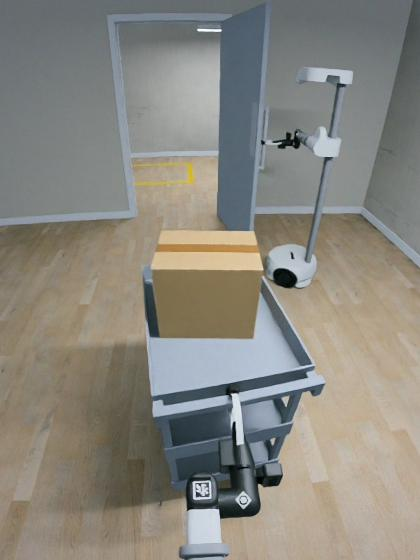

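Call:
move:
  blocking: false
  r2: {"base":{"translate_m":0.06,"strafe_m":-0.13},"pace":"slow","contact_limits":{"translate_m":0.6}}
  cameras: []

Call:
wait:
  seconds: 4
  cameras: []

Call:
move:
  blocking: false
  r2: {"base":{"rotate_rad":0.2},"pace":"slow"}
  cameras: []

Call:
wait:
  seconds: 3
  cameras: ["r2_head_camera"]

Scene clock: 933.07 s.
move: r2 moving
r1: as last shown
r1.turned_by_wheels: +0.000
r1.turned_by_imu: +0.000
r1.lidar_m: 1.29 0.42 0.45 3.33 3.41 1.17 - 2.10 1.48 1.38 1.45 1.40
r1.motor_effort: lift_m=+22(22) arm_m=-6(6) wheel_0=+21(21) wheel_1=-2(2) wheel_2=+9(9)
r1.servo_current: wrist_yaw_rad=52(65) wrist_pitch_rad=39(46) wrist_roll_rad=65(72) gripper_m=78(78)
r1.contact_limits: translate_m 1
r1.hand_pose: x=+0.4171 y=+0.2856 z=+1.0473 quat_wxyz=(+0.718, -0.001, +0.001, +0.696) (m; r1's base frame)
r1.wrist_depth_mm: - - 233 162 260 276 291 / - - 234 165 258 277 293 / - - 235 165 260 277 293 / - - 235 163 262 276 296 / - - 235 165 260 278 293 / - - 187 166 255 277 296 / - - 233 163 258 134 294
r2.base_odometry: x=-0.915 y=-0.215 heading=-2.901
r2.turned_by_wheels: +0.000
r2.turned_by_imu: +0.000
r2.base_tilt: forward=-0.7 right=+0.1
r2.lidar_m: 0.50 3.64 2.58 2.43 2.52 2.39 2.25 2.32 2.41 2.29 2.35 0.54
r2.base_status: translate_m moving; strafe_m moving
r2.joint_positions: lift_m=+0.687 arm_m=+0.115 wrist_yaw_rad=+0.001 wrist_pitch_rad=+0.003 wrist_roll_rad=+1.570 gripper_m=-0.032
r2.joint_status: not commanded
r2.measured_speeds: translate_m=+0.020 strafe_m=-0.045 rotate_rad=-0.001 lift_m=+0.000 arm_m=+0.000 wrist_yaw_rad=+0.000 wrist_pitch_rad=+0.000 wrist_roll_rad=+0.000
r2.motor_effort: lift_m=+17(17) arm_m=-3(4) wheel_0=+13(13) wheel_1=-3(8) wheel_2=-12(12)
r2.servo_current: wrist_yaw_rad=52(52) wrist_pitch_rad=46(46) wrist_roll_rad=39(59) gripper_m=85(91)
r2.contact_limits: arm_m 0.2; translate_m 0.6
r2.hand_pose: x=+0.5743 y=-0.0872 z=+0.8644 quat_wxyz=(+0.707, +0.707, +0.001, -0.001) (m; r2's base frame)
r2.wrist_depth_mm: - - - 191 258 1661 1160 / - - - 187 250 1661 525 / - - - 183 244 820 - / - 442 449 179 239 842 - / - 455 445 176 234 831 - / - 452 185 171 179 - - / - - 462 - 225 - -
pictures: none
No camera images: "cameras" was empty.

Scene clock: 935.27 s.
earlier move: r2 done
r1.base_odometry: x=-1.622 y=-1.145 heading=+1.195
r1.turned_by_wheels: +0.000
r1.turned_by_imu: +0.000
r1.base_tilt: forward=-1.6 right=+1.2
r1.lidar_m: 1.31 0.43 0.45 3.29 3.43 1.12 1.53 2.08 1.45 1.39 1.42 1.38
r1.base_status: not commanded
r1.joint_positions: lift_m=+0.870 arm_m=+0.150 wrist_yaw_rad=+1.541 wrist_pitch_rad=+0.002 wrist_roll_rad=+0.000 gripper_m=-0.037
r1.joint_status: not commanded
r1.measured_speeds: all 0
r1.motor_effort: lift_m=+22(22) arm_m=-6(6) wheel_0=+20(21) wheel_1=-2(2) wheel_2=+9(9)
r1.servo_current: wrist_yaw_rad=46(65) wrist_pitch_rad=33(52) wrist_roll_rad=33(72) gripper_m=78(85)
r1.contact_limits: translate_m 1
r1.hand_pose: x=+0.4171 y=+0.2856 z=+1.0473 quat_wxyz=(+0.718, -0.001, +0.001, +0.696) (m; r1's base frame)
r1.wrist_depth_mm: - - 234 163 260 276 290 / - - 234 165 262 276 291 / - - 235 166 260 277 294 / - - 234 164 260 278 294 / - - 234 165 262 277 293 / - - 187 165 255 278 294 / - - 233 163 258 133 296
r2.base_odometry: x=-0.996 y=-0.112 heading=-2.901
r2.turned_by_wheels: +0.000
r2.turned_by_imu: +0.001
r2.base_tilt: forward=-0.6 right=+0.0
r2.lidar_m: 0.44 0.64 2.74 2.57 2.60 2.44 2.32 2.39 2.27 2.15 2.25 0.56
r2.base_status: done
r2.joint_positions: lift_m=+0.687 arm_m=+0.115 wrist_yaw_rad=+0.002 wrist_pitch_rad=+0.003 wrist_roll_rad=+1.570 gripper_m=-0.032
r2.joint_status: not commanded
r2.measured_speeds: all 0
r2.motor_effort: lift_m=+17(17) arm_m=-4(4) wheel_0=+4(20) wheel_1=-3(8) wheel_2=-9(12)
r2.servo_current: wrist_yaw_rad=46(59) wrist_pitch_rad=46(52) wrist_roll_rad=46(59) gripper_m=85(98)
r2.contact_limits: arm_m 0.2; translate_m 0.6
r2.hand_pose: x=+0.5745 y=-0.0868 z=+0.8644 quat_wxyz=(+0.707, +0.707, +0.002, +0.000) (m; r2's base frame)
r2.wrist_depth_mm: - - - 237 315 324 325 / - - - 220 291 1499 1205 / - - - 206 272 1661 500 / - - - 191 253 759 - / - 449 449 182 239 831 - / - 439 185 168 179 - - / - 433 430 - 217 - -
wait: 2.20 of 4 s (r2 has come to rest)
pictures: none
No camera images: "cameras" was empty.

Scene clock: 935.77 s.
move: r2 moving
r1: as last shown
r1.lidar_m: 1.32 0.41 0.40 3.30 3.39 1.11 1.57 2.12 1.47 1.38 1.43 1.38
r1.motor_effort: lift_m=+22(22) arm_m=-6(6) wheel_0=+21(21) wheel_1=-2(2) wheel_2=+9(9)
r1.servo_current: wrist_yaw_rad=52(59) wrist_pitch_rad=39(46) wrist_roll_rad=39(59) gripper_m=78(85)
r1.contact_limits: translate_m 1
r1.wrist_depth_mm: - - 233 162 260 276 290 / - - 234 165 260 276 293 / - - 234 165 260 276 293 / - - 235 164 260 278 294 / - - 234 165 262 278 294 / - - 186 166 256 279 293 / - - 234 163 257 134 294
r2.base_odometry: x=-0.996 y=-0.112 heading=-2.780
r2.turned_by_wheels: +0.121
r2.turned_by_imu: +0.112
r2.base_tilt: forward=-0.7 right=+0.1
r2.lidar_m: 0.45 3.42 2.64 2.56 2.74 2.36 2.29 2.48 2.23 2.17 2.31 0.56
r2.base_status: rotate_rad moving
r2.joint_positions: lift_m=+0.687 arm_m=+0.115 wrist_yaw_rad=-0.018 wrist_pitch_rad=+0.003 wrist_roll_rad=+1.570 gripper_m=-0.032
r2.joint_status: not commanded
r2.measured_speeds: translate_m=+0.000 strafe_m=-0.001 rotate_rad=+0.412 lift_m=+0.000 arm_m=+0.000 wrist_yaw_rad=+0.000 wrist_pitch_rad=+0.000 wrist_roll_rad=+0.000
r2.motor_effort: lift_m=+17(17) arm_m=+4(4) wheel_0=-9(16) wheel_1=-9(10) wheel_2=-24(24)
r2.servo_current: wrist_yaw_rad=104(104) wrist_pitch_rad=39(46) wrist_roll_rad=52(52) gripper_m=91(98)
r2.contact_limits: arm_m 0.2
r2.hand_pose: x=+0.5726 y=-0.0927 z=+0.8644 quat_wxyz=(+0.707, +0.707, -0.005, -0.008) (m; r2's base frame)
r2.wrist_depth_mm: - - - 211 281 1537 1118 / - - - 202 270 1618 504 / - - - 190 254 1808 - / - - 449 182 243 854 - / - 449 445 176 234 831 - / - 442 186 166 180 - - / - - 439 - 217 - -
pictures: none
No camera images: "cameras" was empty.

Scene clock: 936.43 s.
earlier move: r2 done
r1.base_odometry: x=-1.622 y=-1.145 heading=+1.195
r1.turned_by_wheels: +0.000
r1.turned_by_imu: +0.000
r1.base_tilt: forward=-1.6 right=+1.2
r1.lidar_m: 1.32 0.43 0.43 3.31 3.43 1.12 2.06 2.13 1.47 1.38 1.45 1.39
r1.base_status: not commanded
r1.joint_positions: lift_m=+0.870 arm_m=+0.150 wrist_yaw_rad=+1.541 wrist_pitch_rad=+0.002 wrist_roll_rad=+0.000 gripper_m=-0.037
r1.joint_status: not commanded
r1.measured_speeds: all 0
r1.motor_effort: lift_m=+22(22) arm_m=-6(6) wheel_0=+21(21) wheel_1=-2(2) wheel_2=+9(9)
r1.servo_current: wrist_yaw_rad=52(72) wrist_pitch_rad=46(46) wrist_roll_rad=65(65) gripper_m=78(85)
r1.contact_limits: translate_m 1
r1.hand_pose: x=+0.4171 y=+0.2856 z=+1.0473 quat_wxyz=(+0.718, -0.001, +0.001, +0.696) (m; r1's base frame)
r1.wrist_depth_mm: - - 233 162 259 277 290 / - - 233 165 260 278 293 / - - 236 166 260 277 293 / - - 234 164 262 277 294 / - - 236 166 260 278 294 / - - 186 165 255 278 294 / - - 233 163 257 133 296
r2.base_odometry: x=-0.996 y=-0.113 heading=-2.702
r2.turned_by_wheels: +0.078
r2.turned_by_imu: +0.076
r2.base_tilt: forward=-0.7 right=+0.0
r2.lidar_m: 0.49 3.21 2.60 2.56 2.84 2.34 2.32 2.55 2.15 2.16 2.40 0.56
r2.base_status: done
r2.joint_positions: lift_m=+0.687 arm_m=+0.115 wrist_yaw_rad=+0.002 wrist_pitch_rad=+0.003 wrist_roll_rad=+1.570 gripper_m=-0.032
r2.joint_status: not commanded
r2.measured_speeds: all 0
r2.motor_effort: lift_m=+17(17) arm_m=-4(5) wheel_0=-2(18) wheel_1=-6(10) wheel_2=-4(24)
r2.servo_current: wrist_yaw_rad=46(117) wrist_pitch_rad=39(46) wrist_roll_rad=46(59) gripper_m=98(98)
r2.contact_limits: arm_m 0.2
r2.hand_pose: x=+0.5745 y=-0.0868 z=+0.8644 quat_wxyz=(+0.707, +0.707, +0.002, +0.000) (m; r2's base frame)
r2.wrist_depth_mm: - - - 173 235 1618 1160 / - - - 174 234 788 - / - 433 436 173 233 831 - / - 449 442 233 232 831 - / - 462 459 172 232 842 - / - - 184 172 179 - - / - - 488 - 231 1499 -
wait: 0.67 of 3 s (r2 has come to rest)
pictures: r2_head_camera
Images, in order (width x height): r2_head_camera 420x560.

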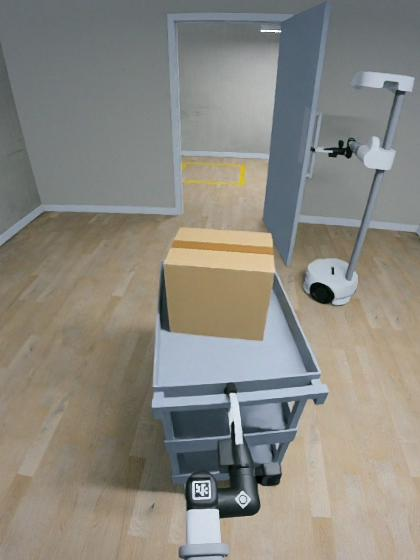

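Call:
move:
  blocking: false
  r2: {"base":{"translate_m":0.3,"strafe_m":-0.01},"pace":"slow","contact_limits":{"translate_m":0.6}}
  cameras: []

Call:
wait:
  seconds: 6
  cameras: ["r2_head_camera"]

Scene clock: 943.20 s.
move: r2 moving
r1: as last shown
r1.lidar_m: 1.29 0.44 0.44 3.32 3.40 1.08 2.13 2.11 1.46 1.38 1.45 1.37
r1.motor_effort: lift_m=+22(22) arm_m=-6(6) wheel_0=+20(21) wheel_1=-2(2) wheel_2=+9(9)
r1.servo_current: wrist_yaw_rad=52(59) wrist_pitch_rad=39(46) wrist_roll_rad=39(59) gripper_m=72(78)
r1.contact_limits: translate_m 1
r1.wrist_depth_mm: - - 234 162 259 277 291 / - - 233 165 259 277 293 / - - 233 166 260 277 293 / - - 235 163 262 277 294 / - - 236 166 260 277 293 / - - 187 165 255 278 296 / - - 233 163 259 134 296
r2.base_odometry: x=-1.008 y=-0.117 heading=-2.702
r2.turned_by_wheels: +0.000
r2.turned_by_imu: +0.001
r2.base_tilt: forward=-0.7 right=+0.1
r2.lidar_m: 0.50 3.18 2.61 2.55 2.87 2.35 2.33 2.57 2.20 2.17 2.38 0.54
r2.base_status: translate_m moving; strafe_m moving
r2.joint_positions: lift_m=+0.687 arm_m=+0.115 wrist_yaw_rad=+0.001 wrist_pitch_rad=+0.003 wrist_roll_rad=+1.570 gripper_m=-0.032
r2.joint_status: not commanded
r2.measured_speeds: translate_m=+0.049 strafe_m=-0.002 rotate_rad=+0.001 lift_m=+0.000 arm_m=+0.000 wrist_yaw_rad=+0.000 wrist_pitch_rad=+0.000 wrist_roll_rad=+0.000
r2.motor_effort: lift_m=+17(17) arm_m=-3(4) wheel_0=+10(11) wheel_1=+6(7) wheel_2=-13(14)
r2.servo_current: wrist_yaw_rad=52(52) wrist_pitch_rad=46(46) wrist_roll_rad=46(59) gripper_m=85(98)
r2.contact_limits: arm_m 0.2; translate_m 0.6
r2.hand_pose: x=+0.5744 y=-0.0871 z=+0.8644 quat_wxyz=(+0.707, +0.707, +0.001, -0.001) (m; r2's base frame)
r2.wrist_depth_mm: - - - 173 234 1618 1182 / - - - 173 233 1576 - / - - 436 172 233 831 - / - 445 442 232 232 831 - / - 459 455 171 231 831 - / - - 185 171 179 - - / - - 484 - 230 1618 -
pictures: none
No camera images: "cameras" was empty.

Scene clock: 947.00 s.
earlier move: r2 done
r1.base_odometry: x=-1.622 y=-1.145 heading=+1.195
r1.turned_by_wheels: +0.000
r1.turned_by_imu: +0.000
r1.base_tilt: forward=-1.6 right=+1.2
r1.lidar_m: 1.32 0.42 0.44 3.31 0.98 0.99 - 2.07 1.47 1.39 1.43 1.40
r1.base_status: not commanded
r1.joint_positions: lift_m=+0.870 arm_m=+0.150 wrist_yaw_rad=+1.541 wrist_pitch_rad=+0.002 wrist_roll_rad=+0.000 gripper_m=-0.037
r1.joint_status: not commanded
r1.measured_speeds: all 0
r1.motor_effort: lift_m=+22(22) arm_m=-6(6) wheel_0=+20(21) wheel_1=-2(2) wheel_2=+9(9)
r1.servo_current: wrist_yaw_rad=46(78) wrist_pitch_rad=46(52) wrist_roll_rad=46(65) gripper_m=78(78)
r1.contact_limits: translate_m 1
r1.hand_pose: x=+0.4171 y=+0.2856 z=+1.0473 quat_wxyz=(+0.718, -0.001, +0.001, +0.696) (m; r1's base frame)
r1.wrist_depth_mm: - - 233 163 259 277 289 / - - 234 165 260 277 291 / - - 234 165 259 277 293 / - - 234 163 260 276 294 / - - 234 165 262 278 294 / - - 187 166 255 278 296 / - - 234 163 257 134 296
r2.base_odometry: x=-1.272 y=-0.231 heading=-2.701
r2.turned_by_wheels: +0.000
r2.turned_by_imu: +0.002
r2.base_tilt: forward=-0.7 right=+0.1
r2.lidar_m: 0.48 3.18 2.56 2.54 2.77 2.66 2.61 2.76 2.25 2.21 2.45 0.54
r2.base_status: done
r2.joint_positions: lift_m=+0.687 arm_m=+0.115 wrist_yaw_rad=+0.002 wrist_pitch_rad=+0.003 wrist_roll_rad=+1.570 gripper_m=-0.032
r2.joint_status: not commanded
r2.measured_speeds: all 0
r2.motor_effort: lift_m=+17(17) arm_m=-3(4) wheel_0=+9(16) wheel_1=+6(9) wheel_2=-4(14)
r2.servo_current: wrist_yaw_rad=46(59) wrist_pitch_rad=46(52) wrist_roll_rad=59(59) gripper_m=91(98)
r2.contact_limits: arm_m 0.2; translate_m 0.6
r2.hand_pose: x=+0.5744 y=-0.0869 z=+0.8644 quat_wxyz=(+0.707, +0.707, +0.002, +0.000) (m; r2's base frame)
r2.wrist_depth_mm: - - - 191 255 1618 1182 / - - - 188 249 1708 508 / - - - 183 244 809 - / - 445 445 180 239 842 - / - 452 452 177 235 831 - / - 455 185 171 179 - - / - - 459 - 227 - -
wait: 3.80 of 6 s (r2 has come to rest)
pictures: r2_head_camera
Images, in order (width x height): r2_head_camera 420x560.

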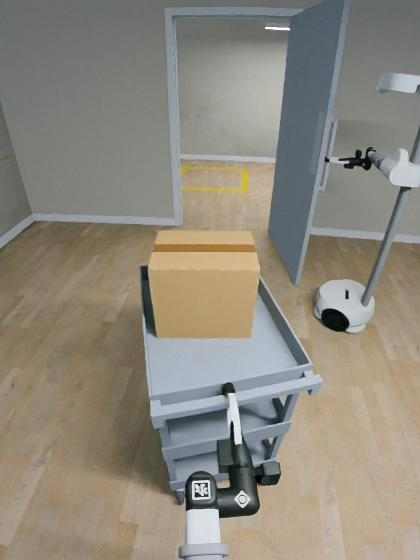

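Call:
move:
  blocking: false
  r2: {"base":{"translate_m":0.2,"strafe_m":0.1},"pace":"slow","contact_limits":{"translate_m":0.6}}
  cameras: []

Call:
wait:
  seconds: 6
  cameras: ["r2_head_camera"]

Scene clock: 951.10 s.
move: r2 moving
r1: as last shown
r1.lidar_m: 1.31 0.42 0.41 3.32 0.96 1.01 - 2.14 1.47 1.36 1.42 1.39
r1.servo_current: wrist_yaw_rad=39(59) wrist_pitch_rad=46(46) wrist_roll_rad=52(59) gripper_m=72(85)
r1.contact_limits: translate_m 1
r1.wrist_depth_mm: - - 234 163 260 277 291 / - - 234 165 259 277 291 / - - 235 166 262 276 294 / - - 234 163 260 276 294 / - - 236 166 262 277 293 / - - 187 165 255 278 293 / - - 234 163 257 134 294
r2.base_odometry: x=-1.280 y=-0.242 heading=-2.701
r2.turned_by_wheels: +0.000
r2.turned_by_imu: +0.001
r2.base_tilt: forward=-0.6 right=+0.1
r2.lidar_m: 0.49 3.15 2.57 2.51 2.75 2.64 2.61 2.74 2.22 2.19 2.44 0.55
r2.base_status: translate_m moving; strafe_m moving
r2.joint_positions: lift_m=+0.687 arm_m=+0.115 wrist_yaw_rad=+0.002 wrist_pitch_rad=+0.003 wrist_roll_rad=+1.570 gripper_m=-0.032
r2.joint_status: not commanded
r2.measured_speeds: translate_m=+0.049 strafe_m=+0.024 rotate_rad=+0.000 lift_m=+0.000 arm_m=+0.000 wrist_yaw_rad=+0.000 wrist_pitch_rad=+0.000 wrist_roll_rad=+0.000
r2.motor_effort: lift_m=+17(17) arm_m=-3(4) wheel_0=+8(10) wheel_1=+8(9) wheel_2=-10(11)
r2.servo_current: wrist_yaw_rad=46(52) wrist_pitch_rad=46(46) wrist_roll_rad=46(59) gripper_m=98(98)
r2.contact_limits: arm_m 0.2; translate_m 0.6
r2.hand_pose: x=+0.5744 y=-0.0869 z=+0.8644 quat_wxyz=(+0.707, +0.707, +0.002, +0.000) (m; r2's base frame)
r2.wrist_depth_mm: - - - 193 258 1576 1138 / - - - 189 252 1708 - / - - - 185 245 820 - / - 442 442 180 240 842 - / - 452 449 176 236 831 - / - 455 185 171 179 - - / - - 459 - 225 - -
pictures: none
No camera images: "cameras" was empty.

Scene clock: 954.00 s.
earlier move: r2 done
r1.base_odometry: x=-1.622 y=-1.145 heading=+1.195
r1.turned_by_wheels: +0.000
r1.turned_by_imu: +0.000
r1.base_tilt: forward=-1.6 right=+1.2
r1.lidar_m: 1.31 0.42 0.42 3.33 0.94 1.02 - 2.09 1.47 1.40 1.42 1.40
r1.base_status: not commanded
r1.joint_positions: lift_m=+0.870 arm_m=+0.150 wrist_yaw_rad=+1.541 wrist_pitch_rad=+0.002 wrist_roll_rad=+0.000 gripper_m=-0.037
r1.joint_status: not commanded
r1.measured_speeds: all 0
r1.motor_effort: lift_m=+22(22) arm_m=-6(6) wheel_0=+20(21) wheel_1=-2(2) wheel_2=+9(9)
r1.servo_current: wrist_yaw_rad=46(72) wrist_pitch_rad=39(52) wrist_roll_rad=20(65) gripper_m=78(85)
r1.contact_limits: translate_m 1
r1.hand_pose: x=+0.4171 y=+0.2856 z=+1.0473 quat_wxyz=(+0.718, -0.001, +0.001, +0.696) (m; r1's base frame)
r1.wrist_depth_mm: - - 232 162 260 274 290 / - - 234 165 258 277 293 / - - 236 166 259 276 294 / - - 235 163 263 278 294 / - - 235 166 262 276 293 / - - 186 166 255 278 297 / - - 234 163 258 134 296
r2.base_odometry: x=-1.410 y=-0.407 heading=-2.702
r2.turned_by_wheels: -0.001
r2.turned_by_imu: -0.002
r2.base_tilt: forward=-0.7 right=+0.1
r2.lidar_m: 0.49 3.02 2.43 2.39 2.65 2.83 2.78 2.93 2.35 2.33 2.58 0.57
r2.base_status: done
r2.joint_positions: lift_m=+0.687 arm_m=+0.115 wrist_yaw_rad=-0.007 wrist_pitch_rad=+0.003 wrist_roll_rad=+1.570 gripper_m=-0.032
r2.joint_status: not commanded
r2.measured_speeds: all 0
r2.motor_effort: lift_m=+17(17) arm_m=-3(4) wheel_0=+1(10) wheel_1=+3(10) wheel_2=-10(15)
r2.servo_current: wrist_yaw_rad=59(65) wrist_pitch_rad=46(46) wrist_roll_rad=46(59) gripper_m=91(98)
r2.contact_limits: arm_m 0.2; translate_m 0.6
r2.hand_pose: x=+0.5737 y=-0.0893 z=+0.8644 quat_wxyz=(+0.707, +0.707, -0.001, -0.003) (m; r2's base frame)
r2.wrist_depth_mm: - - 1618 189 255 1499 1205 / - - - 186 248 1863 530 / - - - 181 244 820 - / - 445 445 179 237 842 - / - 452 452 175 234 831 - / - 459 184 171 179 - - / - - 466 - 226 133 -
wait: 2.90 of 6 s (r2 has come to rest)
pictures: r2_head_camera
Images, in order (width x height): r2_head_camera 420x560.

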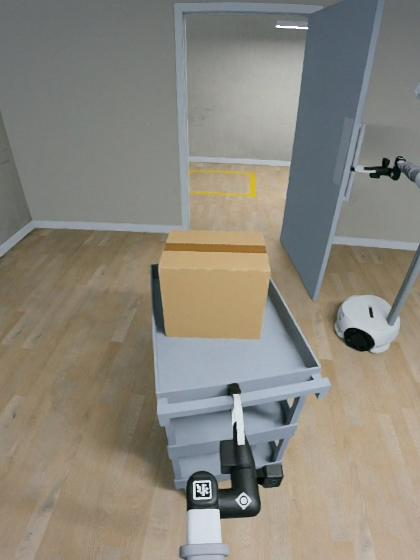

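Call:
move:
  blocking: false
  r2: {"base":{"translate_m":-0.4,"strafe_m":0.13},"pace":"slow","contact_limits":{"translate_m":0.6}}
  cameras: []

Call:
wait:
  seconds: 7
  cameras: ["r2_head_camera"]

Scene clock: 964.60 s.
move: r2 moving
r1: as last shown
r1.lidar_m: 1.30 0.40 0.44 3.33 0.94 1.04 - 2.07 1.47 1.38 1.44 1.39
r1.servo_current: wrist_yaw_rad=39(72) wrist_pitch_rad=46(46) wrist_roll_rad=46(52) gripper_m=72(78)
r1.contact_limits: translate_m 1
r1.wrist_depth_mm: - - 234 162 262 277 290 / - - 234 166 259 276 291 / - - 234 165 262 277 291 / - - 236 164 260 277 293 / - - 234 165 259 278 294 / - - 187 165 256 277 293 / - - 233 163 259 134 296
r2.base_odometry: x=-1.397 y=-0.405 heading=-2.702
r2.turned_by_wheels: -0.001
r2.turned_by_imu: +0.000
r2.base_tilt: forward=-0.6 right=+0.1
r2.lidar_m: 0.50 3.02 2.44 2.42 2.62 2.80 2.78 2.91 2.35 2.32 2.59 0.54
r2.base_status: translate_m moving; strafe_m moving
r2.joint_positions: lift_m=+0.687 arm_m=+0.115 wrist_yaw_rad=-0.003 wrist_pitch_rad=+0.003 wrist_roll_rad=+1.570 gripper_m=-0.032
r2.joint_status: not commanded
r2.measured_speeds: translate_m=-0.050 strafe_m=+0.016 rotate_rad=+0.000 lift_m=+0.000 arm_m=+0.000 wrist_yaw_rad=+0.003 wrist_pitch_rad=+0.000 wrist_roll_rad=+0.000
r2.motor_effort: lift_m=+17(17) arm_m=-3(4) wheel_0=-13(13) wheel_1=-8(9) wheel_2=+11(12)
r2.servo_current: wrist_yaw_rad=46(65) wrist_pitch_rad=46(46) wrist_roll_rad=39(52) gripper_m=85(91)
r2.contact_limits: arm_m 0.2; translate_m 0.6
r2.hand_pose: x=+0.5740 y=-0.0883 z=+0.8644 quat_wxyz=(+0.707, +0.707, +0.000, -0.002) (m; r2's base frame)
r2.wrist_depth_mm: - - - 186 248 1537 1205 / - - - 182 244 1661 - / - - - 180 240 820 - / - 452 449 178 238 842 - / - 455 459 175 234 831 - / - 466 183 172 180 - - / - - 469 - 229 549 -
pictures: none
No camera images: "cameras" was empty.

Scene clock: 969.53 s.
earlier move: r2 done
r1.base_odometry: x=-1.622 y=-1.145 heading=+1.195
r1.turned_by_wheels: +0.000
r1.turned_by_imu: +0.000
r1.base_tilt: forward=-1.6 right=+1.2
r1.lidar_m: 1.30 0.41 0.43 3.32 1.30 1.19 - 2.11 1.49 1.37 1.43 1.38
r1.base_status: not commanded
r1.joint_positions: lift_m=+0.870 arm_m=+0.150 wrist_yaw_rad=+1.541 wrist_pitch_rad=+0.002 wrist_roll_rad=+0.000 gripper_m=-0.037
r1.joint_status: not commanded
r1.measured_speeds: all 0
r1.motor_effort: lift_m=+22(22) arm_m=-6(6) wheel_0=+20(21) wheel_1=-2(2) wheel_2=+9(9)
r1.servo_current: wrist_yaw_rad=39(72) wrist_pitch_rad=52(52) wrist_roll_rad=52(65) gripper_m=72(85)
r1.contact_limits: translate_m 1
r1.hand_pose: x=+0.4171 y=+0.2856 z=+1.0473 quat_wxyz=(+0.718, -0.001, +0.001, +0.696) (m; r1's base frame)
r1.wrist_depth_mm: - - 233 162 259 276 290 / - - 234 165 260 277 291 / - - 235 165 262 277 294 / - - 234 163 262 277 293 / - - 235 165 262 277 293 / - - 186 165 254 278 293 / - - 232 163 257 134 296
r2.base_odometry: x=-0.993 y=-0.354 heading=-2.701
r2.turned_by_wheels: +0.001
r2.turned_by_imu: +0.003
r2.base_tilt: forward=-0.7 right=+0.0
r2.lidar_m: 0.49 2.91 2.37 2.32 2.60 2.37 2.38 2.64 2.43 2.38 2.63 0.53
r2.base_status: done
r2.joint_positions: lift_m=+0.687 arm_m=+0.115 wrist_yaw_rad=+0.006 wrist_pitch_rad=+0.003 wrist_roll_rad=+1.570 gripper_m=-0.032
r2.joint_status: not commanded
r2.measured_speeds: all 0
r2.motor_effort: lift_m=+17(17) arm_m=-3(4) wheel_0=-1(13) wheel_1=-4(9) wheel_2=+9(16)
r2.servo_current: wrist_yaw_rad=52(65) wrist_pitch_rad=39(46) wrist_roll_rad=52(65) gripper_m=91(98)
r2.contact_limits: arm_m 0.2; translate_m 0.6
r2.hand_pose: x=+0.5748 y=-0.0857 z=+0.8644 quat_wxyz=(+0.707, +0.707, +0.003, +0.001) (m; r2's base frame)
r2.wrist_depth_mm: - - - 160 217 1618 - / - - - 162 221 750 - / - 430 427 165 224 820 - / - 455 445 167 227 820 - / - 473 466 169 231 - - / - - 185 171 179 - - / - - - - 237 1464 492
wait: 4.93 of 7 s (r2 has come to rest)
pictures: r2_head_camera
Images, in order (width x height): r2_head_camera 420x560.

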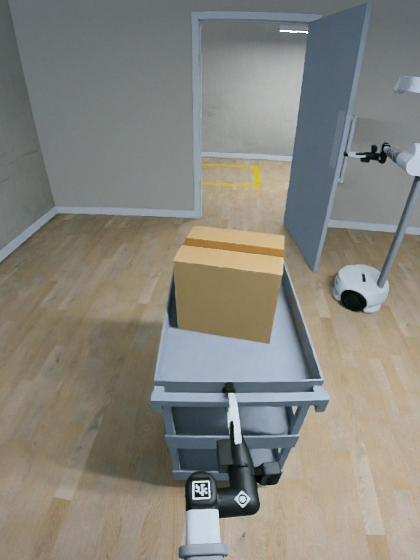

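Call:
move:
  blocking: false
  r2: {"base":{"rotate_rad":-0.09},"pace":"slow"}
  cameras: []

Call:
wait:
  seconds: 3
  cameras: []

Call:
move:
  blocking: false
  r2: {"base":{"translate_m":0.1,"strafe_m":0.14},"pace":"slow","contact_limits":{"translate_m":0.6}}
  cameras: []

Call:
wait:
  seconds: 6
  cameras: ["r2_head_camera"]

Scene clock: 976.67 s.
move: r2 moving
r1: as last shown
r1.lidar_m: 1.30 0.42 0.43 3.31 1.32 1.15 - 2.09 1.46 1.40 1.43 1.39
r1.servo_current: wrist_yaw_rad=52(59) wrist_pitch_rad=39(46) wrist_roll_rad=65(65) gripper_m=72(78)
r1.contact_limits: translate_m 1
r1.wrist_depth_mm: - - 233 162 260 276 290 / - - 235 165 259 277 294 / - - 233 166 262 278 293 / - - 235 164 260 276 293 / - - 236 165 260 278 294 / - - 186 166 256 278 293 / - - 234 163 257 134 296
r2.base_odometry: x=-0.993 y=-0.354 heading=-2.785
r2.turned_by_wheels: -0.084
r2.turned_by_imu: -0.080
r2.base_tilt: forward=-0.7 right=+0.1
r2.lidar_m: 0.48 3.10 2.40 2.31 2.49 2.44 2.40 2.57 2.47 2.39 2.56 0.55
r2.base_status: rotate_rad moving
r2.joint_positions: lift_m=+0.687 arm_m=+0.115 wrist_yaw_rad=+0.010 wrist_pitch_rad=+0.003 wrist_roll_rad=+1.570 gripper_m=-0.032
r2.joint_status: not commanded
r2.measured_speeds: translate_m=+0.000 strafe_m=-0.001 rotate_rad=-0.119 lift_m=+0.000 arm_m=+0.000 wrist_yaw_rad=+0.000 wrist_pitch_rad=+0.000 wrist_roll_rad=+0.000
r2.motor_effort: lift_m=+17(17) arm_m=+4(4) wheel_0=+13(16) wheel_1=+6(9) wheel_2=+10(13)
r2.servo_current: wrist_yaw_rad=72(72) wrist_pitch_rad=39(46) wrist_roll_rad=39(52) gripper_m=91(98)
r2.contact_limits: arm_m 0.2
r2.hand_pose: x=+0.5751 y=-0.0846 z=+0.8644 quat_wxyz=(+0.707, +0.707, +0.004, +0.002) (m; r2's base frame)
r2.wrist_depth_mm: - - - 176 236 1576 1182 / - - - 175 236 1618 - / - - 433 173 235 809 - / - 442 442 233 234 842 - / - 455 452 172 233 842 - / - - 186 172 179 - - / - - 484 - 231 1618 -
pictures: none
No camera images: "cameras" was empty.

Scene clock: 977.13 s.
earlier move: r2 done
r1.base_odometry: x=-1.622 y=-1.145 heading=+1.195
r1.turned_by_wheels: +0.000
r1.turned_by_imu: +0.000
r1.base_tilt: forward=-1.6 right=+1.2
r1.lidar_m: 1.30 0.39 0.46 3.31 1.31 1.18 - 2.11 1.48 1.38 1.41 1.37
r1.base_status: not commanded
r1.joint_positions: lift_m=+0.870 arm_m=+0.150 wrist_yaw_rad=+1.541 wrist_pitch_rad=+0.002 wrist_roll_rad=+0.000 gripper_m=-0.037
r1.joint_status: not commanded
r1.measured_speeds: all 0
r1.motor_effort: lift_m=+22(22) arm_m=-6(6) wheel_0=+20(21) wheel_1=-2(2) wheel_2=+9(9)
r1.servo_current: wrist_yaw_rad=46(59) wrist_pitch_rad=39(46) wrist_roll_rad=39(65) gripper_m=72(78)
r1.contact_limits: translate_m 1
r1.hand_pose: x=+0.4171 y=+0.2856 z=+1.0473 quat_wxyz=(+0.718, -0.001, +0.001, +0.696) (m; r1's base frame)
r1.wrist_depth_mm: - - 233 162 259 274 290 / - - 234 165 260 276 290 / - - 234 166 262 277 291 / - - 235 164 262 277 293 / - - 235 166 262 277 294 / - - 187 166 256 277 296 / - - 233 163 256 134 294
r2.base_odometry: x=-0.993 y=-0.354 heading=-2.790
r2.turned_by_wheels: -0.005
r2.turned_by_imu: -0.005
r2.base_tilt: forward=-0.7 right=+0.1
r2.lidar_m: 0.50 3.14 2.41 2.32 2.49 2.44 2.37 2.55 2.45 2.39 2.54 0.55
r2.base_status: done
r2.joint_positions: lift_m=+0.687 arm_m=+0.115 wrist_yaw_rad=+0.004 wrist_pitch_rad=+0.003 wrist_roll_rad=+1.570 gripper_m=-0.032
r2.joint_status: not commanded
r2.measured_speeds: all 0
r2.motor_effort: lift_m=+17(17) arm_m=+4(5) wheel_0=+6(16) wheel_1=+5(9) wheel_2=+4(13)
r2.servo_current: wrist_yaw_rad=46(72) wrist_pitch_rad=39(46) wrist_roll_rad=52(52) gripper_m=85(98)
r2.contact_limits: arm_m 0.2
r2.hand_pose: x=+0.5746 y=-0.0862 z=+0.8644 quat_wxyz=(+0.707, +0.707, +0.002, +0.000) (m; r2's base frame)
r2.wrist_depth_mm: - - - 180 243 1576 1205 / - - - 179 240 1708 - / - - - 177 238 820 - / - 445 445 235 235 842 - / - 455 452 174 234 820 - / - 466 183 172 179 - - / - - 477 - 229 544 -
wait: 0.47 of 3 s (r2 has come to rest)
pictures: none
No camera images: "cameras" was empty.

Scene clock: 977.63 s.
move: r2 moving
r1: as last shown
r1.lidar_m: 1.30 0.41 0.46 3.32 1.31 1.20 - 2.09 1.47 1.39 1.42 1.40
r1.motor_effort: lift_m=+22(22) arm_m=-6(6) wheel_0=+21(21) wheel_1=-2(2) wheel_2=+9(9)
r1.servo_current: wrist_yaw_rad=52(52) wrist_pitch_rad=46(52) wrist_roll_rad=39(65) gripper_m=78(85)
r1.contact_limits: translate_m 1
r1.wrist_depth_mm: - - 235 162 260 276 290 / - - 232 165 262 277 293 / - - 234 166 260 278 291 / - - 234 163 260 276 291 / - - 234 166 262 278 293 / - - 186 166 255 277 293 / - - 234 163 257 134 296
r2.base_odometry: x=-0.996 y=-0.366 heading=-2.790
r2.turned_by_wheels: +0.000
r2.turned_by_imu: +0.000
r2.base_tilt: forward=-0.7 right=+0.1
r2.lidar_m: 0.49 3.14 2.40 2.29 2.48 2.46 2.38 2.55 2.45 2.40 2.58 0.53
r2.base_status: translate_m moving; strafe_m moving
r2.joint_positions: lift_m=+0.687 arm_m=+0.115 wrist_yaw_rad=+0.001 wrist_pitch_rad=+0.003 wrist_roll_rad=+1.570 gripper_m=-0.032
r2.joint_status: not commanded
r2.measured_speeds: translate_m=+0.028 strafe_m=+0.039 rotate_rad=-0.001 lift_m=+0.000 arm_m=+0.000 wrist_yaw_rad=-0.002 wrist_pitch_rad=+0.000 wrist_roll_rad=+0.000
r2.motor_effort: lift_m=+17(17) arm_m=+4(4) wheel_0=-5(7) wheel_1=+9(11) wheel_2=-9(10)
r2.servo_current: wrist_yaw_rad=33(52) wrist_pitch_rad=39(46) wrist_roll_rad=33(59) gripper_m=85(98)
r2.contact_limits: arm_m 0.2; translate_m 0.6
r2.hand_pose: x=+0.5744 y=-0.0870 z=+0.8644 quat_wxyz=(+0.707, +0.707, +0.002, -0.001) (m; r2's base frame)
r2.wrist_depth_mm: - - - 181 243 1618 1255 / - - - 179 240 1661 - / - - - 177 237 820 - / - 445 439 234 236 831 - / - 455 455 174 234 842 - / - 462 183 171 179 - - / - - 473 - 228 554 -
pictures: none
No camera images: "cameras" was empty.

Scene clock: 980.13 s.
earlier move: r2 done
r1.base_odometry: x=-1.622 y=-1.145 heading=+1.195
r1.turned_by_wheels: +0.000
r1.turned_by_imu: +0.000
r1.base_tilt: forward=-1.6 right=+1.2
r1.lidar_m: 1.31 0.40 0.44 3.32 1.21 1.14 - 2.09 1.47 1.39 1.43 1.40
r1.base_status: not commanded
r1.joint_positions: lift_m=+0.870 arm_m=+0.150 wrist_yaw_rad=+1.541 wrist_pitch_rad=+0.002 wrist_roll_rad=+0.000 gripper_m=-0.037
r1.joint_status: not commanded
r1.measured_speeds: all 0
r1.motor_effort: lift_m=+22(22) arm_m=-6(6) wheel_0=+20(21) wheel_1=-2(2) wheel_2=+9(9)
r1.servo_current: wrist_yaw_rad=46(72) wrist_pitch_rad=39(52) wrist_roll_rad=52(65) gripper_m=78(85)
r1.contact_limits: translate_m 1
r1.hand_pose: x=+0.4171 y=+0.2856 z=+1.0473 quat_wxyz=(+0.718, -0.001, +0.001, +0.696) (m; r1's base frame)
r1.wrist_depth_mm: - - 233 163 259 277 289 / - - 233 166 262 276 293 / - - 234 166 259 277 293 / - - 235 163 259 277 293 / - - 235 165 262 278 293 / - - 186 165 255 278 296 / - - 234 163 258 134 296
r2.base_odometry: x=-1.038 y=-0.520 heading=-2.791
r2.turned_by_wheels: +0.000
r2.turned_by_imu: -0.001
r2.base_tilt: forward=-0.7 right=+0.0
r2.lidar_m: 0.52 2.94 2.23 2.20 2.35 2.50 2.47 2.62 2.61 2.54 2.71 0.52
r2.base_status: done
r2.joint_positions: lift_m=+0.687 arm_m=+0.115 wrist_yaw_rad=-0.006 wrist_pitch_rad=+0.003 wrist_roll_rad=+1.570 gripper_m=-0.032
r2.joint_status: not commanded
r2.measured_speeds: all 0
r2.motor_effort: lift_m=+17(17) arm_m=+4(5) wheel_0=-5(13) wheel_1=+6(11) wheel_2=-10(14)
r2.servo_current: wrist_yaw_rad=59(65) wrist_pitch_rad=39(52) wrist_roll_rad=46(59) gripper_m=91(98)
r2.contact_limits: arm_m 0.2; translate_m 0.6
r2.hand_pose: x=+0.5737 y=-0.0891 z=+0.8644 quat_wxyz=(+0.707, +0.707, -0.001, -0.003) (m; r2's base frame)
r2.wrist_depth_mm: - - - 155 212 1537 - / - - - 158 216 - - / - 424 424 161 220 820 - / - 452 445 165 225 820 - / - - 466 167 229 - - / - - 184 171 179 - - / - - - - - 1576 484
wait: 2.50 of 6 s (r2 has come to rest)
pictures: r2_head_camera
Images, in order (width x height): r2_head_camera 420x560.

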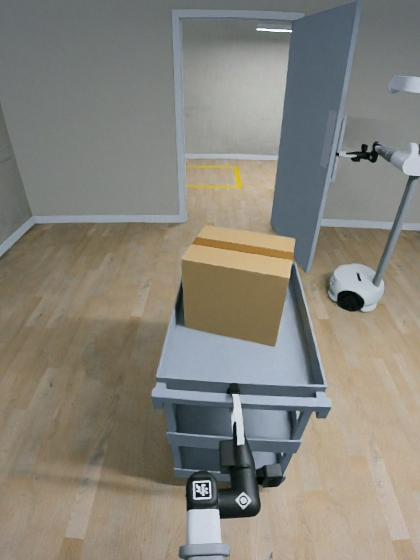

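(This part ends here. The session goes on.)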